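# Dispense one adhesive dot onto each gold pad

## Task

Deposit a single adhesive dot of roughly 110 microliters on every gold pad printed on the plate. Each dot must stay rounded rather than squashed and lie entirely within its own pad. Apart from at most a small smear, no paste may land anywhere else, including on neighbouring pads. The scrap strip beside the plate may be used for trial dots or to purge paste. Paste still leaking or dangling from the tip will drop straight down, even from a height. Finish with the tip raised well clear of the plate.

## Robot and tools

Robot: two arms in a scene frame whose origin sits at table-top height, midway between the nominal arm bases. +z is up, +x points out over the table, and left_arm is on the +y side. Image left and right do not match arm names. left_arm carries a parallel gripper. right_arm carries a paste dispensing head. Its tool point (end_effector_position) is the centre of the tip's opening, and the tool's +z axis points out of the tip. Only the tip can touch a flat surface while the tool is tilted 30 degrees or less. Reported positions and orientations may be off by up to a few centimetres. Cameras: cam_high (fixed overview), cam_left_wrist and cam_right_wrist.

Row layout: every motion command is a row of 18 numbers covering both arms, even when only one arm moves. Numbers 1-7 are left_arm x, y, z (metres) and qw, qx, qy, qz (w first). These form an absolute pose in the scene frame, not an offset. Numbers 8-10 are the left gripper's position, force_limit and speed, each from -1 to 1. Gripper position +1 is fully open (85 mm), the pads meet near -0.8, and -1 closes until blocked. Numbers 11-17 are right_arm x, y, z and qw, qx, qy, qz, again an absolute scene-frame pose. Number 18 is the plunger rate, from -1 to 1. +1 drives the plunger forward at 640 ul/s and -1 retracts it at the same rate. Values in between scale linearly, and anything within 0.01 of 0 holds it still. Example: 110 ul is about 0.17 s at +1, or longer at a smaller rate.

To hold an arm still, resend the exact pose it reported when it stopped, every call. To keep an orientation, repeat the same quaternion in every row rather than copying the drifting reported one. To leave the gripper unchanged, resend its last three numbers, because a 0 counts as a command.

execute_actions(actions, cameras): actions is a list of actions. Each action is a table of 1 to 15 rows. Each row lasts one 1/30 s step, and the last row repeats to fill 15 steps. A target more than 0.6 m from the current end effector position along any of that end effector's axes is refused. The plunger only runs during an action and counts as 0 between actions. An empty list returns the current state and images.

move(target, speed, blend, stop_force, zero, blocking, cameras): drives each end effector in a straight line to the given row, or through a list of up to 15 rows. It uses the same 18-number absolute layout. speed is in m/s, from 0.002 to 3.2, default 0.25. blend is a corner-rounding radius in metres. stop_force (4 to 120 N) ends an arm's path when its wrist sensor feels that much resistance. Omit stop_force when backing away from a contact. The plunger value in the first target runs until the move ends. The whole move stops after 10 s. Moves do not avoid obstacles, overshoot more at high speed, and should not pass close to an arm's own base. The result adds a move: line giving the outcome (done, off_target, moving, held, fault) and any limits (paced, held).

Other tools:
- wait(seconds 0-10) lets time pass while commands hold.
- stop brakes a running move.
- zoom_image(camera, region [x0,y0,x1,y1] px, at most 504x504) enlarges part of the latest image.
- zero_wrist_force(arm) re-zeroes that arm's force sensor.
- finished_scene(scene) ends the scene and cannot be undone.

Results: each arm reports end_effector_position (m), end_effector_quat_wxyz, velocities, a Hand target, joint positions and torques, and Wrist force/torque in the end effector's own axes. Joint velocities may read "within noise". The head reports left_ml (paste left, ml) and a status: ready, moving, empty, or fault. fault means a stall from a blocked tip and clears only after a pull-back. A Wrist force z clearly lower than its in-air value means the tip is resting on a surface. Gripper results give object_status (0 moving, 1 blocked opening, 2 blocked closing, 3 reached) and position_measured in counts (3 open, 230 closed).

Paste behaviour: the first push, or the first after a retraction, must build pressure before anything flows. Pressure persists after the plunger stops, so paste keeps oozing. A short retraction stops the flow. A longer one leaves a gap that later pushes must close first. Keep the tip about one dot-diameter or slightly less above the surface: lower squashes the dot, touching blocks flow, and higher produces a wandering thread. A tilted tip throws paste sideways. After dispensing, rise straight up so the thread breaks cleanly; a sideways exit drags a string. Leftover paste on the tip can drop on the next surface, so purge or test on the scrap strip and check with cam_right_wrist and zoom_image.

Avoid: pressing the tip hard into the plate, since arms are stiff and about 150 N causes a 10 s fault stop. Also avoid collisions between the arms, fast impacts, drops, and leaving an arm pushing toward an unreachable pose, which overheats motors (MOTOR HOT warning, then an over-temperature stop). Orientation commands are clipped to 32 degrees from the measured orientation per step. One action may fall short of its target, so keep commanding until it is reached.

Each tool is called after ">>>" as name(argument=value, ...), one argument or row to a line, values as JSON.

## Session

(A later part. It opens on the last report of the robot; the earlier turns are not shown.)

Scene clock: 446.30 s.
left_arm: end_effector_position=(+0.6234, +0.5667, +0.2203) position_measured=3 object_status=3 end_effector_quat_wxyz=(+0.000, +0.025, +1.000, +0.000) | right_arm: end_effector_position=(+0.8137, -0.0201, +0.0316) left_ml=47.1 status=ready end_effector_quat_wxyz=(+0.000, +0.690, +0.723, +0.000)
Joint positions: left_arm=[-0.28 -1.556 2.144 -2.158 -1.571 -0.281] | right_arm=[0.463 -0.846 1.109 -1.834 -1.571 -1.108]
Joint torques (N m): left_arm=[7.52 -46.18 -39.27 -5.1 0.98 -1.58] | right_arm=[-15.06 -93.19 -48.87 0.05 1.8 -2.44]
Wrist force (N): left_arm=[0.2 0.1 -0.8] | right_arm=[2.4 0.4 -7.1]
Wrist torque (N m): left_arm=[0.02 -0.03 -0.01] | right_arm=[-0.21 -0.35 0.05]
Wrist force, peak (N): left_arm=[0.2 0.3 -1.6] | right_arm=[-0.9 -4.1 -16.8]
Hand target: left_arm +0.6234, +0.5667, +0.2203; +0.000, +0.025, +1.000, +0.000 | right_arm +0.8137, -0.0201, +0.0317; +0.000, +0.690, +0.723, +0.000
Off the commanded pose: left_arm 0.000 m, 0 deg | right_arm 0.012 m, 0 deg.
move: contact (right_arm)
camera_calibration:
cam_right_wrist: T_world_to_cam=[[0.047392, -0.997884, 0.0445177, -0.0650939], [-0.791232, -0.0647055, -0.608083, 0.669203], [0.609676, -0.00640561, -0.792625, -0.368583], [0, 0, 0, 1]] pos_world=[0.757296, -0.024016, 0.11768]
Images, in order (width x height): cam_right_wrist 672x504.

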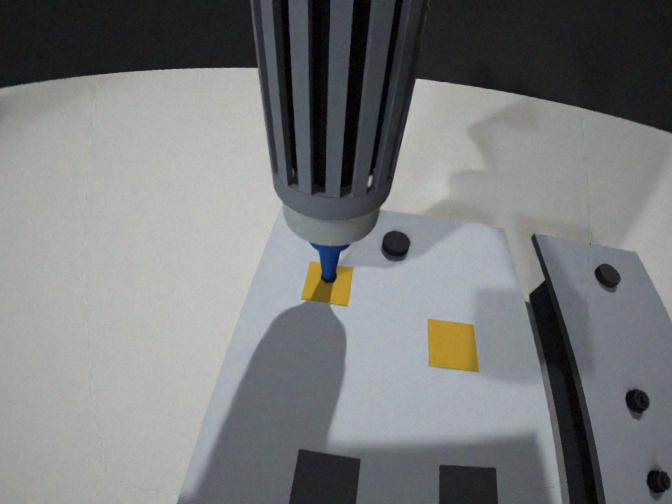

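>>> move(
  target=[
    [0.6234, 0.5667, 0.2203, 0, 0.025, 1.0, 0, 1, 1, 1, 0.8137, -0.0201, 0.0346, 0, 0.690, 0.723, 0, 0],
    [0.6234, 0.5667, 0.2203, 0, 0.025, 1.0, 0, 1, 1, 1, 0.8120, -0.0200, 0.0346, 0, 0.690, 0.723, 0, 0],
  ],
  speed=0.05,
)

>>> execute_actions(
  actions=[
    [[0.6234, 0.5667, 0.2203, 0, 0.025, 1.0, 0, 1, 1, 1, 0.8120, -0.0200, 0.0346, 0, 0.690, 0.723, 0, 0.5]],
  ],
)

>>> wait(
  seconds=2.5,
  cameras=["cam_right_wrist"],
)

>>> execute_actions(
  actions=[
    [[0.6234, 0.5667, 0.2203, 0, 0.025, 1.0, 0, 1, 1, 1, 0.8120, -0.0200, 0.0346, 0, 0.690, 0.723, 0, -0.15625]],
  ],
)

>>> move(
  target=[
    [0.6234, 0.5667, 0.2203, 0, 0.025, 1.0, 0, 1, 1, 1, 0.8120, -0.0200, 0.062, 0, 0.690, 0.723, 0, 0],
  ],
  speed=[0.1],
  cameras=["cam_right_wrist"],
)

>>> zoom_image(
  camera="cam_right_wrist",
  region=[290, 280, 370, 360],
)

Scene clock: 492.93 s.
left_arm: end_effector_position=(+0.6234, +0.5667, +0.2203) position_measured=3 object_status=3 end_effector_quat_wxyz=(+0.000, +0.025, +1.000, +0.000) | right_arm: end_effector_position=(+0.8120, -0.0201, +0.0346) left_ml=47.1 status=ready end_effector_quat_wxyz=(+0.000, +0.690, +0.723, +0.000)
Joint positions: left_arm=[-0.28 -1.556 2.144 -2.158 -1.571 -0.281] | right_arm=[0.464 -0.85 1.111 -1.832 -1.571 -1.107]
Joint torques (N m): left_arm=[9.17 -45.2 -39.14 -5.09 0.79 -1.7] | right_arm=[17.84 -105.37 -54.17 -6.19 1.83 3.76]
Wrist force (N): left_arm=[-0.1 0.0 -1.4] | right_arm=[0.5 -0.2 0.4]
Wrist torque (N m): left_arm=[0.02 0.04 0.00] | right_arm=[-0.11 -0.18 0.05]
Wrist force, peak (N): left_arm=[0.5 -0.2 -2.0] | right_arm=[2.4 1.0 -7.1]
Hand target: left_arm +0.6234, +0.5667, +0.2203; +0.000, +0.025, +1.000, +0.000 | right_arm +0.8120, -0.0200, +0.0346; +0.000, +0.690, +0.723, +0.000
Off the commanded pose: left_arm 0.000 m, 0 deg | right_arm 0.000 m, 0 deg.
move: done
camera_calibration:
cam_left_wrist: T_world_to_cam=[[0.0132392, 0.998031, -0.0613164, -0.544111], [0.923767, 0.0112635, 0.38279, -0.650004], [0.382727, -0.0617099, -0.921798, 0.128368], [0, 0, 0, 1]] pos_world=[0.558525, 0.558282, 0.333781]
cam_right_wrist: T_world_to_cam=[[0.0473265, -0.997884, 0.0445932, -0.0651018], [-0.791237, -0.0646996, -0.608078, 0.669605], [0.609676, -0.00650557, -0.792624, -0.36511], [0, 0, 0, 1]] pos_world=[0.755496, -0.024016, 0.12068]

Scene clock: 493.67 s.
left_arm: end_effector_position=(+0.6234, +0.5667, +0.2203) position_measured=3 object_status=3 end_effector_quat_wxyz=(+0.000, +0.025, +1.000, +0.000) | right_arm: end_effector_position=(+0.8120, -0.0200, +0.0346) left_ml=47.0 status=ready end_effector_quat_wxyz=(+0.000, +0.690, +0.723, +0.000)
Joint positions: left_arm=[-0.28 -1.556 2.144 -2.158 -1.571 -0.281] | right_arm=[0.464 -0.85 1.11 -1.832 -1.571 -1.107]
Joint torques (N m): left_arm=[7.46 -44.55 -38.51 -5.39 0.81 -1.59] | right_arm=[16.66 -88.67 -56.13 -4.29 1.48 4.27]
Wrist force (N): left_arm=[0.1 -0.2 -1.2] | right_arm=[0.9 -0.1 0.7]
Wrist torque (N m): left_arm=[-0.02 -0.01 0.00] | right_arm=[-0.07 -0.30 0.05]
Wrist force, peak (N): left_arm=[0.5 0.0 -1.5] | right_arm=[1.1 -0.2 0.8]
Hand target: left_arm +0.6234, +0.5667, +0.2203; +0.000, +0.025, +1.000, +0.000 | right_arm +0.8120, -0.0200, +0.0346; +0.000, +0.690, +0.723, +0.000
Off the commanded pose: left_arm 0.000 m, 0 deg | right_arm 0.000 m, 0 deg.
camera_calibration:
cam_left_wrist: T_world_to_cam=[[0.0132392, 0.998031, -0.0613164, -0.544111], [0.923767, 0.0112635, 0.38279, -0.650004], [0.382727, -0.0617099, -0.921798, 0.128368], [0, 0, 0, 1]] pos_world=[0.558525, 0.558282, 0.333781]
cam_right_wrist: T_world_to_cam=[[0.0473853, -0.997884, 0.0445185, -0.0650421], [-0.791185, -0.0647011, -0.608145, 0.66966], [0.609739, -0.00640516, -0.792577, -0.365221], [0, 0, 0, 1]] pos_world=[0.755596, -0.023916, 0.12068]

Scene clock: 496.17 s.
left_arm: end_effector_position=(+0.6234, +0.5667, +0.2203) position_measured=3 object_status=3 end_effector_quat_wxyz=(+0.000, +0.025, +1.000, +0.000) | right_arm: end_effector_position=(+0.8120, -0.0200, +0.0346) left_ml=47.0 status=ready end_effector_quat_wxyz=(+0.000, +0.690, +0.723, +0.000)
Joint positions: left_arm=[-0.28 -1.556 2.144 -2.158 -1.571 -0.281] | right_arm=[0.464 -0.85 1.11 -1.832 -1.571 -1.107]
Joint torques (N m): left_arm=[9.63 -45.59 -38.79 -4.94 0.96 -1.67] | right_arm=[17.18 -87.8 -50.07 -2.33 1.72 4.16]
Wrist force (N): left_arm=[0.3 -0.4 -1.5] | right_arm=[0.7 -0.4 0.8]
Wrist torque (N m): left_arm=[-0.06 -0.03 0.00] | right_arm=[-0.15 -0.24 0.05]
Wrist force, peak (N): left_arm=[0.0 -0.1 -1.8] | right_arm=[0.9 -0.6 0.9]
Hand target: left_arm +0.6234, +0.5667, +0.2203; +0.000, +0.025, +1.000, +0.000 | right_arm +0.8120, -0.0200, +0.0346; +0.000, +0.690, +0.723, +0.000
Off the commanded pose: left_arm 0.000 m, 0 deg | right_arm 0.000 m, 0 deg.
wait: 2.50 s; at rest by 0.17 s
camera_calibration:
cam_right_wrist: T_world_to_cam=[[0.047392, -0.997884, 0.0445177, -0.0650423], [-0.791232, -0.0647055, -0.608083, 0.669609], [0.609676, -0.00640561, -0.792625, -0.365108], [0, 0, 0, 1]] pos_world=[0.755496, -0.023916, 0.12068]
Images, in order (width x height): cam_right_wrist 672x504.

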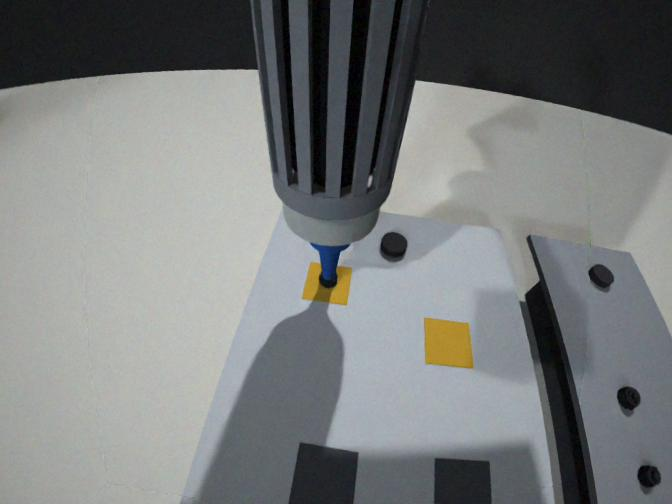

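Scene clock: 496.90 s.
left_arm: end_effector_position=(+0.6234, +0.5667, +0.2203) position_measured=3 object_status=3 end_effector_quat_wxyz=(+0.000, +0.025, +1.000, +0.000) | right_arm: end_effector_position=(+0.8120, -0.0200, +0.0346) left_ml=47.0 status=ready end_effector_quat_wxyz=(+0.000, +0.690, +0.723, +0.000)
Joint positions: left_arm=[-0.28 -1.556 2.144 -2.158 -1.571 -0.281] | right_arm=[0.464 -0.85 1.11 -1.832 -1.571 -1.107]
Joint torques (N m): left_arm=[7.04 -44.48 -39.25 -5.15 0.89 -1.87] | right_arm=[15.93 -87.95 -48.51 -2.47 1.96 3.52]
Wrist force (N): left_arm=[0.2 0.3 -1.1] | right_arm=[0.7 -0.3 0.8]
Wrist torque (N m): left_arm=[0.06 -0.02 0.00] | right_arm=[-0.12 -0.24 0.05]
Wrist force, peak (N): left_arm=[0.2 -0.1 -1.8] | right_arm=[1.0 -0.4 0.9]
Hand target: left_arm +0.6234, +0.5667, +0.2203; +0.000, +0.025, +1.000, +0.000 | right_arm +0.8120, -0.0200, +0.0346; +0.000, +0.690, +0.723, +0.000
Off the commanded pose: left_arm 0.000 m, 0 deg | right_arm 0.000 m, 0 deg.
camera_calibration:
cam_left_wrist: T_world_to_cam=[[0.0132392, 0.998031, -0.0613164, -0.544111], [0.923767, 0.0112635, 0.38279, -0.650004], [0.382727, -0.0617099, -0.921798, 0.128368], [0, 0, 0, 1]] pos_world=[0.558525, 0.558282, 0.333781]
cam_right_wrist: T_world_to_cam=[[0.047392, -0.997884, 0.0445177, -0.0650423], [-0.791232, -0.0647055, -0.608083, 0.669609], [0.609676, -0.00640561, -0.792625, -0.365108], [0, 0, 0, 1]] pos_world=[0.755496, -0.023916, 0.12068]

Scene clock: 497.63 s.
left_arm: end_effector_position=(+0.6234, +0.5667, +0.2203) position_measured=3 object_status=3 end_effector_quat_wxyz=(+0.000, +0.025, +1.000, +0.000) | right_arm: end_effector_position=(+0.8120, -0.0200, +0.0623) left_ml=47.0 status=ready end_effector_quat_wxyz=(+0.000, +0.690, +0.723, +0.000) end_effector_velocity=(+0.000, +0.001, +0.000) end_effector_angular_velocity=(+0.001, -0.003, +0.002)
Joint positions: left_arm=[-0.28 -1.556 2.144 -2.158 -1.571 -0.281] | right_arm=[0.464 -0.862 1.081 -1.791 -1.571 -1.107]
Joint velocities: left_arm=[within noise] | right_arm=[0.001 -0.001 0.003 -0.005 0 0]
Joint torques (N m): left_arm=[9.74 -44.41 -39.51 -5.13 1.09 -1.83] | right_arm=[14.79 -87.24 -43.17 -6.72 1.97 3.82]
Wrist force (N): left_arm=[0.2 -0.5 -1.5] | right_arm=[0.3 -0.6 0.9]
Wrist torque (N m): left_arm=[-0.07 -0.01 0.01] | right_arm=[-0.25 -0.09 0.07]
Wrist force, peak (N): left_arm=[0.6 0.0 -1.6] | right_arm=[0.7 -0.6 2.1]
Hand target: left_arm +0.6234, +0.5667, +0.2203; +0.000, +0.025, +1.000, +0.000 | right_arm +0.8120, -0.0200, +0.0620; +0.000, +0.690, +0.723, +0.000
Off the commanded pose: left_arm 0.000 m, 0 deg | right_arm 0.000 m, 0 deg.
move: done
camera_calibration:
cam_right_wrist: T_world_to_cam=[[0.0473826, -0.997884, 0.0445221, -0.0662737], [-0.791147, -0.0647016, -0.608194, 0.686484], [0.609788, -0.0064057, -0.792539, -0.343309], [0, 0, 0, 1]] pos_world=[0.755596, -0.023916, 0.14838]
Images, in order (width x height): cam_right_wrist 672x504.

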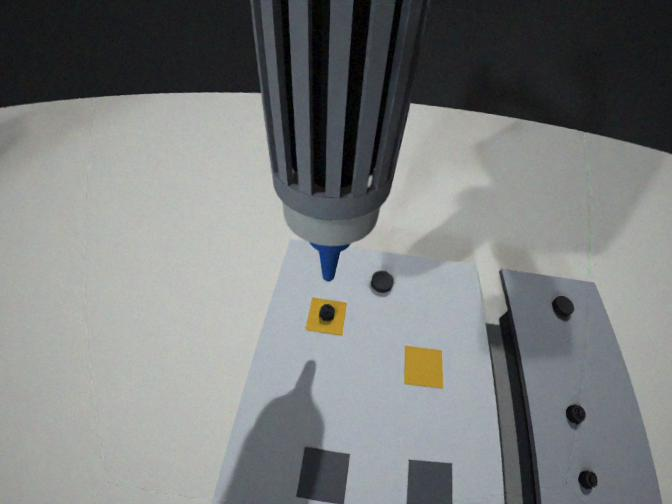

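Scaled by 6.300 from the camera's 672x504 image, which has a finer 960x720 frame.

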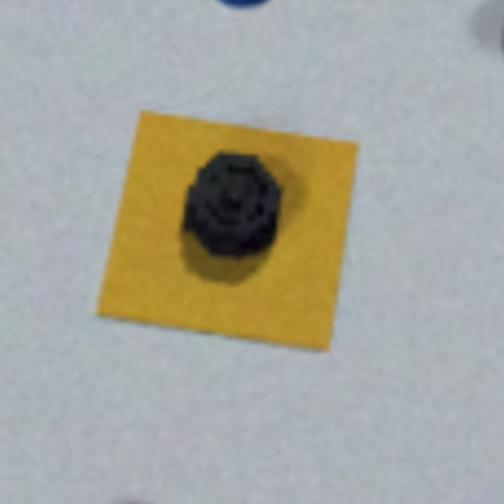

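>>> move(
  target=[
    [0.6234, 0.5667, 0.2203, 0, 0.025, 1.0, 0, 1, 1, 1, 0.7906, -0.0618, 0.062, 0, 0.690, 0.723, 0, 0],
    [0.6234, 0.5667, 0.2203, 0, 0.025, 1.0, 0, 1, 1, 1, 0.7906, -0.0618, 0.0346, 0, 0.690, 0.723, 0, 0],
  ],
  speed=[0.25, 0.1],
  blend=[0.01, 0],
  cameras=["cam_right_wrist"],
)

>>> wait(
  seconds=0.3,
  cameras=["cam_right_wrist"],
)

>>> zoom_image(
  camera="cam_right_wrist",
  region=[288, 240, 368, 320],
)

Scene clock: 515.63 s.
left_arm: end_effector_position=(+0.6234, +0.5667, +0.2203) position_measured=3 object_status=3 end_effector_quat_wxyz=(+0.000, +0.025, +1.000, +0.000) | right_arm: end_effector_position=(+0.7906, -0.0619, +0.0344) left_ml=47.0 status=ready end_effector_quat_wxyz=(+0.000, +0.690, +0.723, +0.000)
Joint positions: left_arm=[-0.28 -1.556 2.144 -2.158 -1.571 -0.281] | right_arm=[0.439 -0.923 1.236 -1.884 -1.571 -1.132]
Joint torques (N m): left_arm=[9.28 -42.73 -39.2 -5.25 0.89 -1.48] | right_arm=[15.79 -115.91 -55.01 -1.02 2.33 4.07]
Wrist force (N): left_arm=[-0.1 -0.2 -1.1] | right_arm=[0.6 -0.2 0.2]
Wrist torque (N m): left_arm=[-0.01 0.04 0.00] | right_arm=[-0.08 -0.20 0.05]
Wrist force, peak (N): left_arm=[-0.1 0.1 -2.1] | right_arm=[3.3 0.8 0.8]
Hand target: left_arm +0.6234, +0.5667, +0.2203; +0.000, +0.025, +1.000, +0.000 | right_arm +0.7906, -0.0618, +0.0346; +0.000, +0.690, +0.723, +0.000
Off the commanded pose: left_arm 0.000 m, 0 deg | right_arm 0.000 m, 0 deg.
move: done
camera_calibration:
cam_right_wrist: T_world_to_cam=[[0.0473332, -0.997883, 0.0445925, -0.105797], [-0.791284, -0.0647039, -0.608015, 0.649892], [0.609613, -0.00650603, -0.792672, -0.352582], [0, 0, 0, 1]] pos_world=[0.734196, -0.065816, 0.12038]
Images, in order (width x height): cam_right_wrist 672x504.

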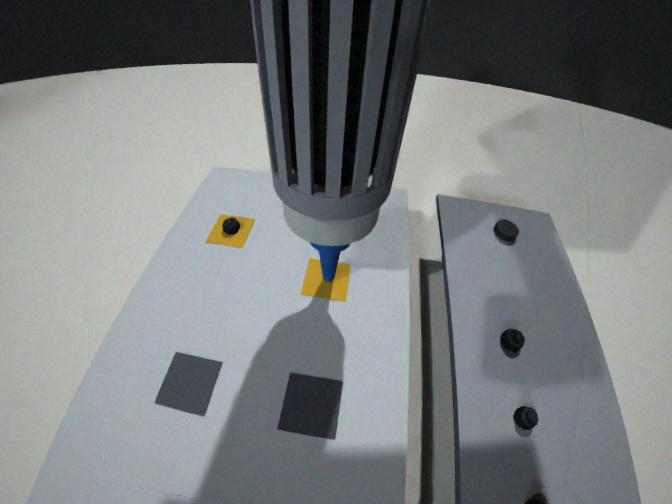

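Scene clock: 515.93 s.
left_arm: end_effector_position=(+0.6234, +0.5667, +0.2203) position_measured=3 object_status=3 end_effector_quat_wxyz=(+0.000, +0.025, +1.000, +0.000) | right_arm: end_effector_position=(+0.7906, -0.0618, +0.0345) left_ml=47.0 status=ready end_effector_quat_wxyz=(+0.000, +0.690, +0.723, +0.000)
Joint positions: left_arm=[-0.28 -1.556 2.144 -2.158 -1.571 -0.281] | right_arm=[0.439 -0.923 1.235 -1.883 -1.571 -1.132]
Joint torques (N m): left_arm=[7.54 -44.95 -39.44 -5.12 0.92 -1.55] | right_arm=[16.28 -115.93 -56.2 -1.72 2.22 4.11]
Wrist force (N): left_arm=[0.3 0.0 -1.4] | right_arm=[0.5 -0.3 0.8]
Wrist torque (N m): left_arm=[0.02 -0.03 -0.01] | right_arm=[-0.11 -0.16 0.04]
Wrist force, peak (N): left_arm=[0.7 -0.1 -1.6] | right_arm=[1.0 -0.4 0.6]
Hand target: left_arm +0.6234, +0.5667, +0.2203; +0.000, +0.025, +1.000, +0.000 | right_arm +0.7906, -0.0618, +0.0346; +0.000, +0.690, +0.723, +0.000
Off the commanded pose: left_arm 0.000 m, 0 deg | right_arm 0.000 m, 0 deg.
wait: 0.30 s; at rest by 0.17 s
camera_calibration:
cam_right_wrist: T_world_to_cam=[[0.0473265, -0.997884, 0.0445932, -0.105696], [-0.791237, -0.0646996, -0.608078, 0.649914], [0.609676, -0.00650557, -0.792624, -0.352414], [0, 0, 0, 1]] pos_world=[0.734096, -0.065716, 0.12058]
Images, in order (width x height): cam_right_wrist 672x504.

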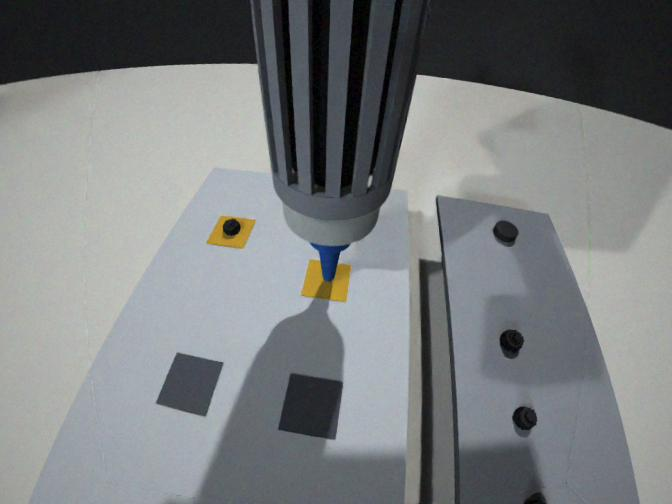

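Scaled by 6.300 from the camera's 672x504 image, which has a finer 960x720 frame.

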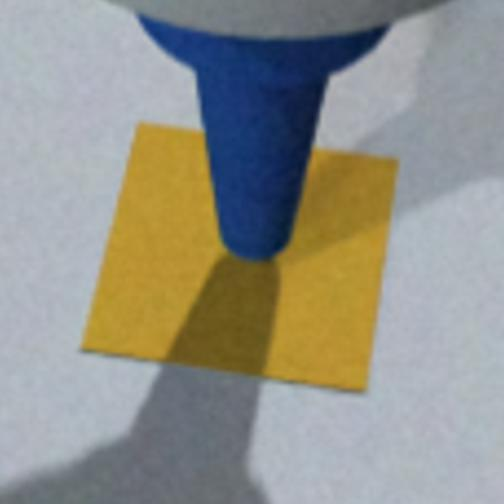

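>>> execute_actions(
  actions=[
    [[0.6234, 0.5667, 0.2203, 0, 0.025, 1.0, 0, 1, 1, 1, 0.7908, -0.0621, 0.0346, 0, 0.690, 0.723, 0, 0.5]],
  ],
)

>>> wait(
  seconds=2.5,
)

>>> execute_actions(
  actions=[
    [[0.6234, 0.5667, 0.2203, 0, 0.025, 1.0, 0, 1, 1, 1, 0.7908, -0.0621, 0.0346, 0, 0.690, 0.723, 0, -0.15625]],
  ],
)

>>> move(
  target=[
    [0.6234, 0.5667, 0.2203, 0, 0.025, 1.0, 0, 1, 1, 1, 0.7908, -0.0621, 0.062, 0, 0.690, 0.723, 0, 0],
  ],
  speed=[0.1],
  cameras=["cam_right_wrist"],
)

>>> zoom_image(
  camera="cam_right_wrist",
  region=[290, 280, 370, 360],
)

Scene clock: 530.20 s.
left_arm: end_effector_position=(+0.6234, +0.5667, +0.2203) position_measured=3 object_status=3 end_effector_quat_wxyz=(+0.000, +0.025, +1.000, +0.000) | right_arm: end_effector_position=(+0.7908, -0.0621, +0.0346) left_ml=46.9 status=ready end_effector_quat_wxyz=(+0.000, +0.690, +0.723, +0.000)
Joint positions: left_arm=[-0.28 -1.556 2.144 -2.158 -1.571 -0.281] | right_arm=[0.438 -0.923 1.236 -1.883 -1.571 -1.133]
Joint torques (N m): left_arm=[8.45 -44.79 -38.78 -5.26 1.07 -1.54] | right_arm=[-18.66 -113.18 -44.14 -6.07 -0.76 -3.49]
Wrist force (N): left_arm=[0.3 0.0 -1.1] | right_arm=[0.5 -0.3 0.5]
Wrist torque (N m): left_arm=[0.01 -0.03 -0.01] | right_arm=[-0.11 -0.17 0.05]
Wrist force, peak (N): left_arm=[0.4 0.1 -1.9] | right_arm=[1.0 -0.4 0.9]
Hand target: left_arm +0.6234, +0.5667, +0.2203; +0.000, +0.025, +1.000, +0.000 | right_arm +0.7908, -0.0621, +0.0346; +0.000, +0.690, +0.723, +0.000
Off the commanded pose: left_arm 0.000 m, 0 deg | right_arm 0.000 m, 0 deg.
camera_calibration:
cam_left_wrist: T_world_to_cam=[[0.0132392, 0.998031, -0.0613164, -0.544111], [0.923767, 0.0112635, 0.38279, -0.650004], [0.382727, -0.0617099, -0.921798, 0.128368], [0, 0, 0, 1]] pos_world=[0.558525, 0.558282, 0.333781]
cam_right_wrist: T_world_to_cam=[[0.047392, -0.997884, 0.0445177, -0.106044], [-0.791232, -0.0647055, -0.608083, 0.65005], [0.609676, -0.00640561, -0.792625, -0.352531], [0, 0, 0, 1]] pos_world=[0.734296, -0.066016, 0.12058]

Scene clock: 532.70 s.
left_arm: end_effector_position=(+0.6234, +0.5667, +0.2203) position_measured=3 object_status=3 end_effector_quat_wxyz=(+0.000, +0.025, +1.000, +0.000) | right_arm: end_effector_position=(+0.7908, -0.0621, +0.0346) left_ml=46.9 status=ready end_effector_quat_wxyz=(+0.000, +0.690, +0.723, +0.000)
Joint positions: left_arm=[-0.28 -1.556 2.144 -2.158 -1.571 -0.281] | right_arm=[0.438 -0.923 1.236 -1.883 -1.571 -1.133]
Joint torques (N m): left_arm=[7.51 -44.47 -39.12 -5.23 0.81 -1.22] | right_arm=[-15.12 -114.6 -47.65 -5.65 -0.91 -3.46]
Wrist force (N): left_arm=[0.1 -0.1 -1.4] | right_arm=[0.5 -0.2 0.7]
Wrist torque (N m): left_arm=[0.00 0.00 0.00] | right_arm=[-0.10 -0.19 0.05]
Wrist force, peak (N): left_arm=[0.1 -0.1 -1.9] | right_arm=[1.2 -0.4 0.4]
Hand target: left_arm +0.6234, +0.5667, +0.2203; +0.000, +0.025, +1.000, +0.000 | right_arm +0.7908, -0.0621, +0.0346; +0.000, +0.690, +0.723, +0.000
Off the commanded pose: left_arm 0.000 m, 0 deg | right_arm 0.000 m, 0 deg.
wait: 2.50 s; at rest by 0.17 s
camera_calibration:
cam_left_wrist: T_world_to_cam=[[0.0132392, 0.998031, -0.0613164, -0.544111], [0.923767, 0.0112635, 0.38279, -0.650004], [0.382727, -0.0617099, -0.921798, 0.128368], [0, 0, 0, 1]] pos_world=[0.558525, 0.558282, 0.333781]
cam_right_wrist: T_world_to_cam=[[0.047392, -0.997884, 0.0445177, -0.106044], [-0.791232, -0.0647055, -0.608083, 0.65005], [0.609676, -0.00640561, -0.792625, -0.352531], [0, 0, 0, 1]] pos_world=[0.734296, -0.066016, 0.12058]

Scene clock: 533.43 s.
left_arm: end_effector_position=(+0.6234, +0.5667, +0.2203) position_measured=3 object_status=3 end_effector_quat_wxyz=(+0.000, +0.025, +1.000, +0.000) | right_arm: end_effector_position=(+0.7908, -0.0621, +0.0346) left_ml=46.9 status=ready end_effector_quat_wxyz=(+0.000, +0.690, +0.723, +0.000)
Joint positions: left_arm=[-0.28 -1.556 2.144 -2.158 -1.571 -0.281] | right_arm=[0.438 -0.923 1.236 -1.883 -1.571 -1.133]
Joint torques (N m): left_arm=[9.96 -44.21 -38.47 -5.13 0.95 -1.47] | right_arm=[-15.04 -114.79 -48.23 -5.78 -1.21 -3.24]
Wrist force (N): left_arm=[0.0 -0.2 -1.3] | right_arm=[0.5 -0.2 0.2]
Wrist torque (N m): left_arm=[-0.03 0.01 0.01] | right_arm=[-0.07 -0.18 0.05]
Wrist force, peak (N): left_arm=[0.2 -0.2 -1.8] | right_arm=[0.8 -0.8 0.6]
Hand target: left_arm +0.6234, +0.5667, +0.2203; +0.000, +0.025, +1.000, +0.000 | right_arm +0.7908, -0.0621, +0.0346; +0.000, +0.690, +0.723, +0.000
Off the commanded pose: left_arm 0.000 m, 0 deg | right_arm 0.000 m, 0 deg.
camera_calibration:
cam_left_wrist: T_world_to_cam=[[0.0132392, 0.998031, -0.0613164, -0.544111], [0.923767, 0.0112635, 0.38279, -0.650004], [0.382727, -0.0617099, -0.921798, 0.128368], [0, 0, 0, 1]] pos_world=[0.558525, 0.558282, 0.333781]
cam_right_wrist: T_world_to_cam=[[0.047392, -0.997884, 0.0445177, -0.106044], [-0.791232, -0.0647055, -0.608083, 0.65005], [0.609676, -0.00640561, -0.792625, -0.352531], [0, 0, 0, 1]] pos_world=[0.734296, -0.066016, 0.12058]

Scene clock: 534.17 s.
left_arm: end_effector_position=(+0.6234, +0.5667, +0.2203) position_measured=3 object_status=3 end_effector_quat_wxyz=(+0.000, +0.025, +1.000, +0.000) | right_arm: end_effector_position=(+0.7908, -0.0621, +0.0623) left_ml=46.9 status=ready end_effector_quat_wxyz=(+0.000, +0.690, +0.723, +0.000)
Joint positions: left_arm=[-0.28 -1.556 2.144 -2.158 -1.571 -0.281] | right_arm=[0.438 -0.937 1.208 -1.842 -1.571 -1.133]
Joint torques (N m): left_arm=[9.12 -45.67 -38.45 -4.78 0.73 -1.26] | right_arm=[-16.25 -81.32 -43.65 -6.42 -1.23 -3.47]
Wrist force (N): left_arm=[0.3 -0.2 -1.5] | right_arm=[0.8 -0.3 0.4]
Wrist torque (N m): left_arm=[-0.03 -0.03 0.00] | right_arm=[-0.11 -0.27 0.04]
Wrist force, peak (N): left_arm=[0.2 -0.4 -1.9] | right_arm=[0.9 -0.5 1.6]
Hand target: left_arm +0.6234, +0.5667, +0.2203; +0.000, +0.025, +1.000, +0.000 | right_arm +0.7908, -0.0621, +0.0620; +0.000, +0.690, +0.723, +0.000
Off the commanded pose: left_arm 0.000 m, 0 deg | right_arm 0.000 m, 0 deg.
move: done
camera_calibration:
cam_right_wrist: T_world_to_cam=[[0.0473826, -0.997884, 0.0445221, -0.10728], [-0.791147, -0.0647016, -0.608194, 0.666988], [0.609788, -0.0064057, -0.792539, -0.330652], [0, 0, 0, 1]] pos_world=[0.734396, -0.066016, 0.14838]
Images, in order (width x height): cam_right_wrist 672x504.

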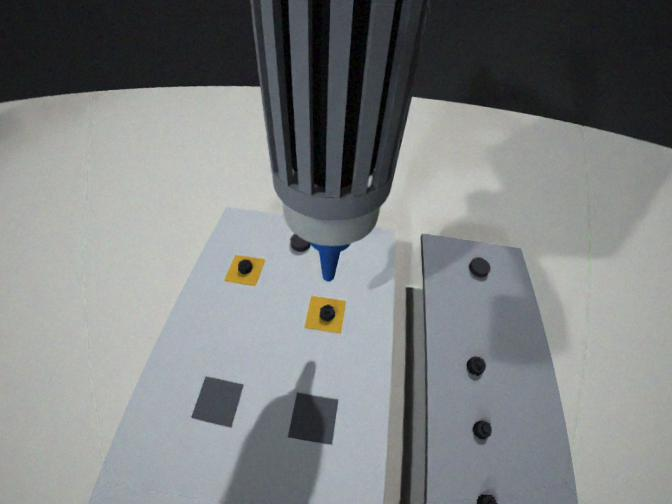

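Scaled by 6.300 from the camera's 672x504 image, which has a finer 960x720 frame.

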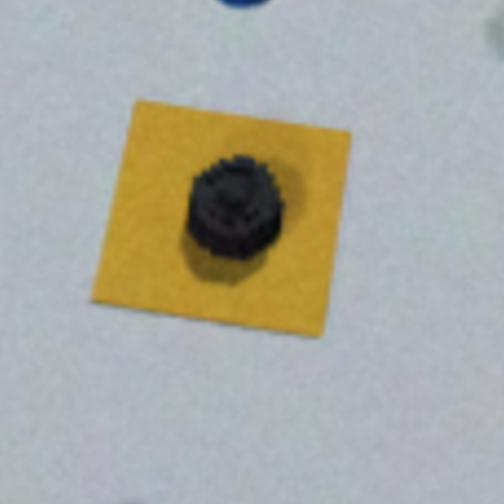

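>>> move(
  target=[
    [0.6234, 0.5667, 0.2203, 0, 0.025, 1.0, 0, 1, 1, 1, 0.6710, -0.0543, 0.062, 0, 0.690, 0.723, 0, 0],
    [0.6234, 0.5667, 0.2203, 0, 0.025, 1.0, 0, 1, 1, 1, 0.6710, -0.0543, 0.0346, 0, 0.690, 0.723, 0, 0],
  ],
  speed=[0.25, 0.1],
  blend=[0.01, 0],
)

>>> execute_actions(
  actions=[
    [[0.6234, 0.5667, 0.2203, 0, 0.025, 1.0, 0, 1, 1, 1, 0.6710, -0.0543, 0.0346, 0, 0.690, 0.723, 0, 0.5]],
  ],
  cameras=["cam_right_wrist"],
)

>>> wait(
  seconds=2.5,
)

>>> execute_actions(
  actions=[
    [[0.6234, 0.5667, 0.2203, 0, 0.025, 1.0, 0, 1, 1, 1, 0.6710, -0.0543, 0.0346, 0, 0.690, 0.723, 0, -0.15625]],
  ],
)

>>> move(
  target=[
    [0.6234, 0.5667, 0.2203, 0, 0.025, 1.0, 0, 1, 1, 1, 0.6710, -0.0543, 0.062, 0, 0.690, 0.723, 0, 0],
  ],
  speed=[0.1],
  cameras=["cam_right_wrist"],
)

>>> zoom_image(
  camera="cam_right_wrist",
  region=[290, 280, 370, 360],
)

>>> move(
  target=[
    [0.6234, 0.5667, 0.2203, 0, 0.025, 1.0, 0, 1, 1, 1, 0.6710, -0.0543, 0.17, 0, 0.690, 0.723, 0, 0],
  ],
  speed=[0.25],
  cameras=["cam_right_wrist"],
)

>>> zoom_image(
  camera="cam_right_wrist",
  region=[200, 220, 420, 420],
)

Scene clock: 554.83 s.
left_arm: end_effector_position=(+0.6234, +0.5667, +0.2203) position_measured=3 object_status=3 end_effector_quat_wxyz=(+0.000, +0.025, +1.000, +0.000) | right_arm: end_effector_position=(+0.6709, -0.0543, +0.0344) left_ml=46.9 status=ready end_effector_quat_wxyz=(+0.000, +0.690, +0.723, +0.000) end_effector_velocity=(-0.001, +0.000, +0.001) end_effector_angular_velocity=(-0.002, +0.002, +0.002)
Joint positions: left_arm=[-0.28 -1.556 2.144 -2.158 -1.571 -0.281] | right_arm=[0.505 -1.062 1.462 -1.97 -1.571 -1.066]
Joint velocities: left_arm=[within noise] | right_arm=[0.001 0 -0.002 0.005 0 -0.001]
Joint torques (N m): left_arm=[10.13 -44.44 -39.19 -5.16 1.03 -1.35] | right_arm=[-17.62 -102.72 -56.12 -1.27 1.91 -3.26]
Wrist force (N): left_arm=[0.3 0.0 -1.4] | right_arm=[0.7 -0.4 0.6]
Wrist torque (N m): left_arm=[0.01 -0.04 0.00] | right_arm=[-0.15 -0.27 0.03]
Wrist force, peak (N): left_arm=[0.8 -0.3 -1.9] | right_arm=[1.0 -3.2 -0.8]
Hand target: left_arm +0.6234, +0.5667, +0.2203; +0.000, +0.025, +1.000, +0.000 | right_arm +0.6710, -0.0543, +0.0346; +0.000, +0.690, +0.723, +0.000
Off the commanded pose: left_arm 0.000 m, 0 deg | right_arm 0.000 m, 0 deg.
move: done
camera_calibration:
cam_left_wrist: T_world_to_cam=[[0.0132392, 0.998031, -0.0613164, -0.544111], [0.923767, 0.0112635, 0.38279, -0.650004], [0.382727, -0.0617099, -0.921798, 0.128368], [0, 0, 0, 1]] pos_world=[0.558525, 0.558282, 0.333781]
cam_right_wrist: T_world_to_cam=[[0.047405, -0.997877, 0.0446544, -0.0926026], [-0.791232, -0.0647991, -0.608073, 0.555698], [0.609676, -0.00650631, -0.792624, -0.279527], [0, 0, 0, 1]] pos_world=[0.614496, -0.058216, 0.12048]

Scene clock: 555.57 s.
left_arm: end_effector_position=(+0.6234, +0.5667, +0.2203) position_measured=3 object_status=3 end_effector_quat_wxyz=(+0.000, +0.025, +1.000, +0.000) | right_arm: end_effector_position=(+0.6710, -0.0543, +0.0346) left_ml=46.8 status=ready end_effector_quat_wxyz=(+0.000, +0.690, +0.723, +0.000)
Joint positions: left_arm=[-0.28 -1.556 2.144 -2.158 -1.571 -0.281] | right_arm=[0.505 -1.062 1.462 -1.97 -1.571 -1.066]
Joint torques (N m): left_arm=[12.68 -43.46 -38.68 -4.97 1.02 -1.28] | right_arm=[-16.63 -104.29 -53.58 -1.46 2.05 -3.53]
Wrist force (N): left_arm=[0.2 -0.4 -1.5] | right_arm=[0.7 -0.3 0.6]
Wrist torque (N m): left_arm=[-0.06 -0.03 0.00] | right_arm=[-0.11 -0.26 0.03]
Wrist force, peak (N): left_arm=[0.2 -0.2 -2.1] | right_arm=[0.8 -0.3 1.0]
Hand target: left_arm +0.6234, +0.5667, +0.2203; +0.000, +0.025, +1.000, +0.000 | right_arm +0.6710, -0.0543, +0.0346; +0.000, +0.690, +0.723, +0.000
Off the commanded pose: left_arm 0.000 m, 0 deg | right_arm 0.000 m, 0 deg.
camera_calibration:
cam_right_wrist: T_world_to_cam=[[0.047392, -0.997884, 0.0445177, -0.0925875], [-0.791232, -0.0647055, -0.608083, 0.555826], [0.609676, -0.00640561, -0.792625, -0.279363], [0, 0, 0, 1]] pos_world=[0.614496, -0.058216, 0.12068]
Images, in order (width x height): cam_right_wrist 672x504.

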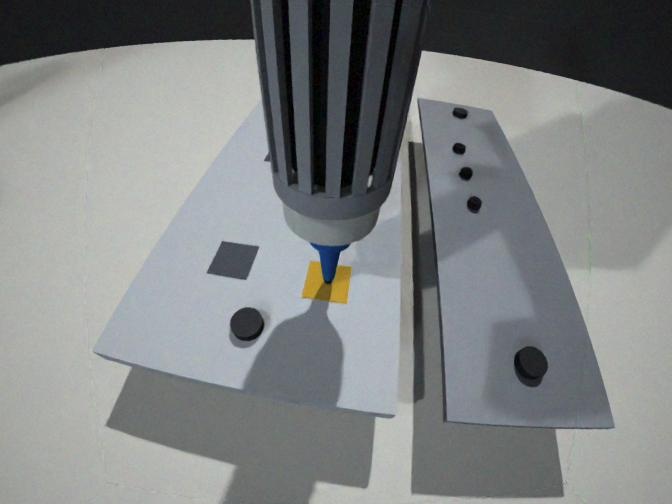

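Scene clock: 558.07 s.
left_arm: end_effector_position=(+0.6234, +0.5667, +0.2203) position_measured=3 object_status=3 end_effector_quat_wxyz=(+0.000, +0.025, +1.000, +0.000) | right_arm: end_effector_position=(+0.6710, -0.0543, +0.0346) left_ml=46.8 status=ready end_effector_quat_wxyz=(+0.000, +0.690, +0.723, +0.000)
Joint positions: left_arm=[-0.28 -1.556 2.144 -2.158 -1.571 -0.281] | right_arm=[0.505 -1.062 1.462 -1.97 -1.571 -1.066]
Joint torques (N m): left_arm=[12.37 -45.29 -37.99 -5.39 1.01 -1.14] | right_arm=[-16.16 -104.5 -49.73 -2.31 2.46 -3.39]
Wrist force (N): left_arm=[0.0 -0.1 -1.8] | right_arm=[0.6 -0.4 0.5]
Wrist torque (N m): left_arm=[-0.01 0.02 0.00] | right_arm=[-0.14 -0.26 0.03]
Wrist force, peak (N): left_arm=[0.3 -0.2 -1.9] | right_arm=[1.2 -0.4 0.6]
Hand target: left_arm +0.6234, +0.5667, +0.2203; +0.000, +0.025, +1.000, +0.000 | right_arm +0.6710, -0.0543, +0.0346; +0.000, +0.690, +0.723, +0.000
Off the commanded pose: left_arm 0.000 m, 0 deg | right_arm 0.000 m, 0 deg.
wait: 2.50 s; at rest by 0.17 s
camera_calibration:
cam_left_wrist: T_world_to_cam=[[0.0132392, 0.998031, -0.0613164, -0.544111], [0.923767, 0.0112635, 0.38279, -0.650004], [0.382727, -0.0617099, -0.921798, 0.128368], [0, 0, 0, 1]] pos_world=[0.558525, 0.558282, 0.333781]
cam_right_wrist: T_world_to_cam=[[0.047392, -0.997884, 0.0445177, -0.0925875], [-0.791232, -0.0647055, -0.608083, 0.555826], [0.609676, -0.00640561, -0.792625, -0.279363], [0, 0, 0, 1]] pos_world=[0.614496, -0.058216, 0.12068]

Scene clock: 558.80 s.
left_arm: end_effector_position=(+0.6234, +0.5667, +0.2203) position_measured=3 object_status=3 end_effector_quat_wxyz=(+0.000, +0.025, +1.000, +0.000) | right_arm: end_effector_position=(+0.6710, -0.0543, +0.0346) left_ml=46.8 status=ready end_effector_quat_wxyz=(+0.000, +0.690, +0.723, +0.000)
Joint positions: left_arm=[-0.28 -1.556 2.144 -2.158 -1.571 -0.281] | right_arm=[0.505 -1.062 1.462 -1.97 -1.571 -1.066]
Joint torques (N m): left_arm=[10.74 -43.62 -38.9 -4.87 1.19 -1.32] | right_arm=[-16.17 -102.84 -47.05 -2.51 2.07 -3.35]
Wrist force (N): left_arm=[0.5 -0.1 -1.5] | right_arm=[0.7 -0.4 0.8]
Wrist torque (N m): left_arm=[0.00 -0.07 0.00] | right_arm=[-0.17 -0.29 0.03]
Wrist force, peak (N): left_arm=[0.5 -0.2 -1.8] | right_arm=[1.1 -0.2 0.8]
Hand target: left_arm +0.6234, +0.5667, +0.2203; +0.000, +0.025, +1.000, +0.000 | right_arm +0.6710, -0.0543, +0.0346; +0.000, +0.690, +0.723, +0.000
Off the commanded pose: left_arm 0.000 m, 0 deg | right_arm 0.000 m, 0 deg.
camera_calibration:
cam_left_wrist: T_world_to_cam=[[0.0132392, 0.998031, -0.0613164, -0.544111], [0.923767, 0.0112635, 0.38279, -0.650004], [0.382727, -0.0617099, -0.921798, 0.128368], [0, 0, 0, 1]] pos_world=[0.558525, 0.558282, 0.333781]
cam_right_wrist: T_world_to_cam=[[0.047392, -0.997884, 0.0445177, -0.0925875], [-0.791232, -0.0647055, -0.608083, 0.555826], [0.609676, -0.00640561, -0.792625, -0.279363], [0, 0, 0, 1]] pos_world=[0.614496, -0.058216, 0.12068]

Scene clock: 559.53 s.
left_arm: end_effector_position=(+0.6234, +0.5667, +0.2203) position_measured=3 object_status=3 end_effector_quat_wxyz=(+0.000, +0.025, +1.000, +0.000) | right_arm: end_effector_position=(+0.6710, -0.0543, +0.0623) left_ml=46.8 status=ready end_effector_quat_wxyz=(+0.000, +0.690, +0.723, +0.000)
Joint positions: left_arm=[-0.28 -1.556 2.144 -2.158 -1.571 -0.281] | right_arm=[0.505 -1.079 1.436 -1.928 -1.571 -1.066]
Joint torques (N m): left_arm=[11.31 -44.93 -38.99 -5.06 1 -1.19] | right_arm=[-14.67 -69.79 -42.56 -6.03 2.06 -3.35]
Wrist force (N): left_arm=[0.4 0.1 -1.7] | right_arm=[0.5 -0.4 0.9]
Wrist torque (N m): left_arm=[0.03 -0.04 -0.01] | right_arm=[-0.14 -0.20 0.04]
Wrist force, peak (N): left_arm=[0.1 0.2 -1.8] | right_arm=[0.8 -0.3 1.7]
Hand target: left_arm +0.6234, +0.5667, +0.2203; +0.000, +0.025, +1.000, +0.000 | right_arm +0.6710, -0.0543, +0.0620; +0.000, +0.690, +0.723, +0.000
Off the commanded pose: left_arm 0.000 m, 0 deg | right_arm 0.000 m, 0 deg.
move: done
camera_calibration:
cam_right_wrist: T_world_to_cam=[[0.0473041, -0.997891, 0.0444608, -0.0937633], [-0.791152, -0.064602, -0.608198, 0.572722], [0.609788, -0.00640497, -0.792539, -0.257549], [0, 0, 0, 1]] pos_world=[0.614596, -0.0582161, 0.14838]
Images, in order (width x height): cam_right_wrist 672x504.

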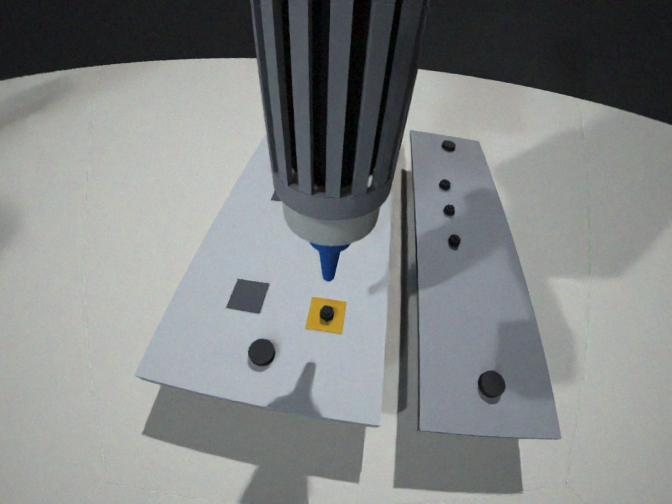

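Scaled by 6.300 from the camera's 672x504 image, which has a finer 960x720 frame.

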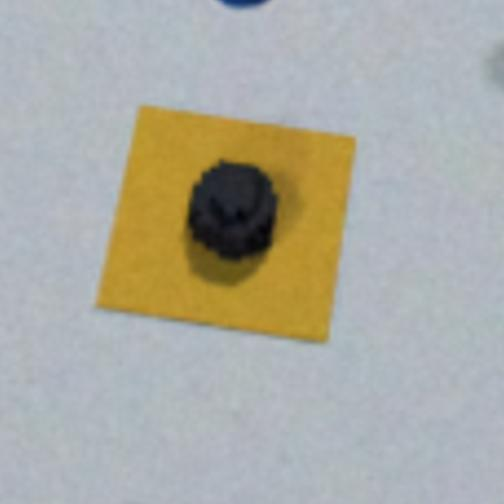

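Scene clock: 560.43 s.
left_arm: end_effector_position=(+0.6234, +0.5667, +0.2203) position_measured=3 object_status=3 end_effector_quat_wxyz=(+0.000, +0.025, +1.000, +0.000) | right_arm: end_effector_position=(+0.6710, -0.0543, +0.1700) left_ml=46.8 status=ready end_effector_quat_wxyz=(+0.000, +0.690, +0.723, +0.000)
Joint positions: left_arm=[-0.28 -1.556 2.144 -2.158 -1.571 -0.281] | right_arm=[0.505 -1.127 1.312 -1.756 -1.571 -1.066]
Joint torques (N m): left_arm=[9.05 -43.4 -38.95 -5.24 0.9 -1.22] | right_arm=[-15.14 -73.43 -52.4 -4.04 -0.82 -3.02]
Wrist force (N): left_arm=[0.1 0.0 -1.8] | right_arm=[0.7 0.0 0.6]
Wrist torque (N m): left_arm=[0.01 0.00 0.00] | right_arm=[-0.01 -0.28 0.04]
Wrist force, peak (N): left_arm=[0.2 0.2 -2.0] | right_arm=[0.6 -0.2 4.1]
Hand target: left_arm +0.6234, +0.5667, +0.2203; +0.000, +0.025, +1.000, +0.000 | right_arm +0.6710, -0.0543, +0.1700; +0.000, +0.690, +0.723, +0.000
Off the commanded pose: left_arm 0.000 m, 0 deg | right_arm 0.000 m, 0 deg.
move: done
camera_calibration:
cam_right_wrist: T_world_to_cam=[[0.047392, -0.997884, 0.0445177, -0.0986107], [-0.791232, -0.0647055, -0.608083, 0.638099], [0.609676, -0.00640561, -0.792625, -0.172121], [0, 0, 0, 1]] pos_world=[0.614496, -0.058216, 0.25598]
Images, in order (width x height): cam_right_wrist 672x504.

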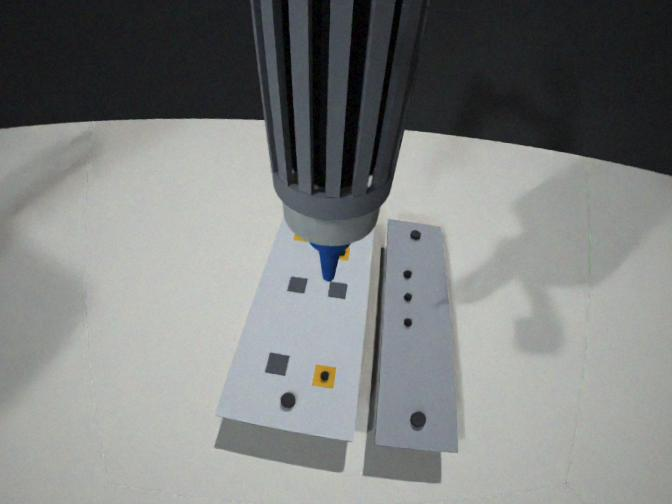

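Scaled by 2.291 from the camera's 672x504 image, which has a finer 960x720 frame.

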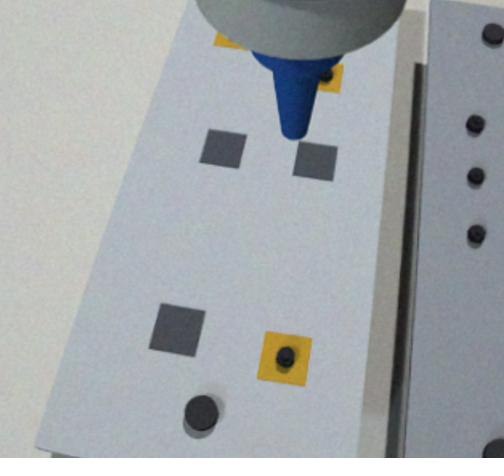

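>>> finished_scene(
  scene=1,
)

The scene is finished: the task was done.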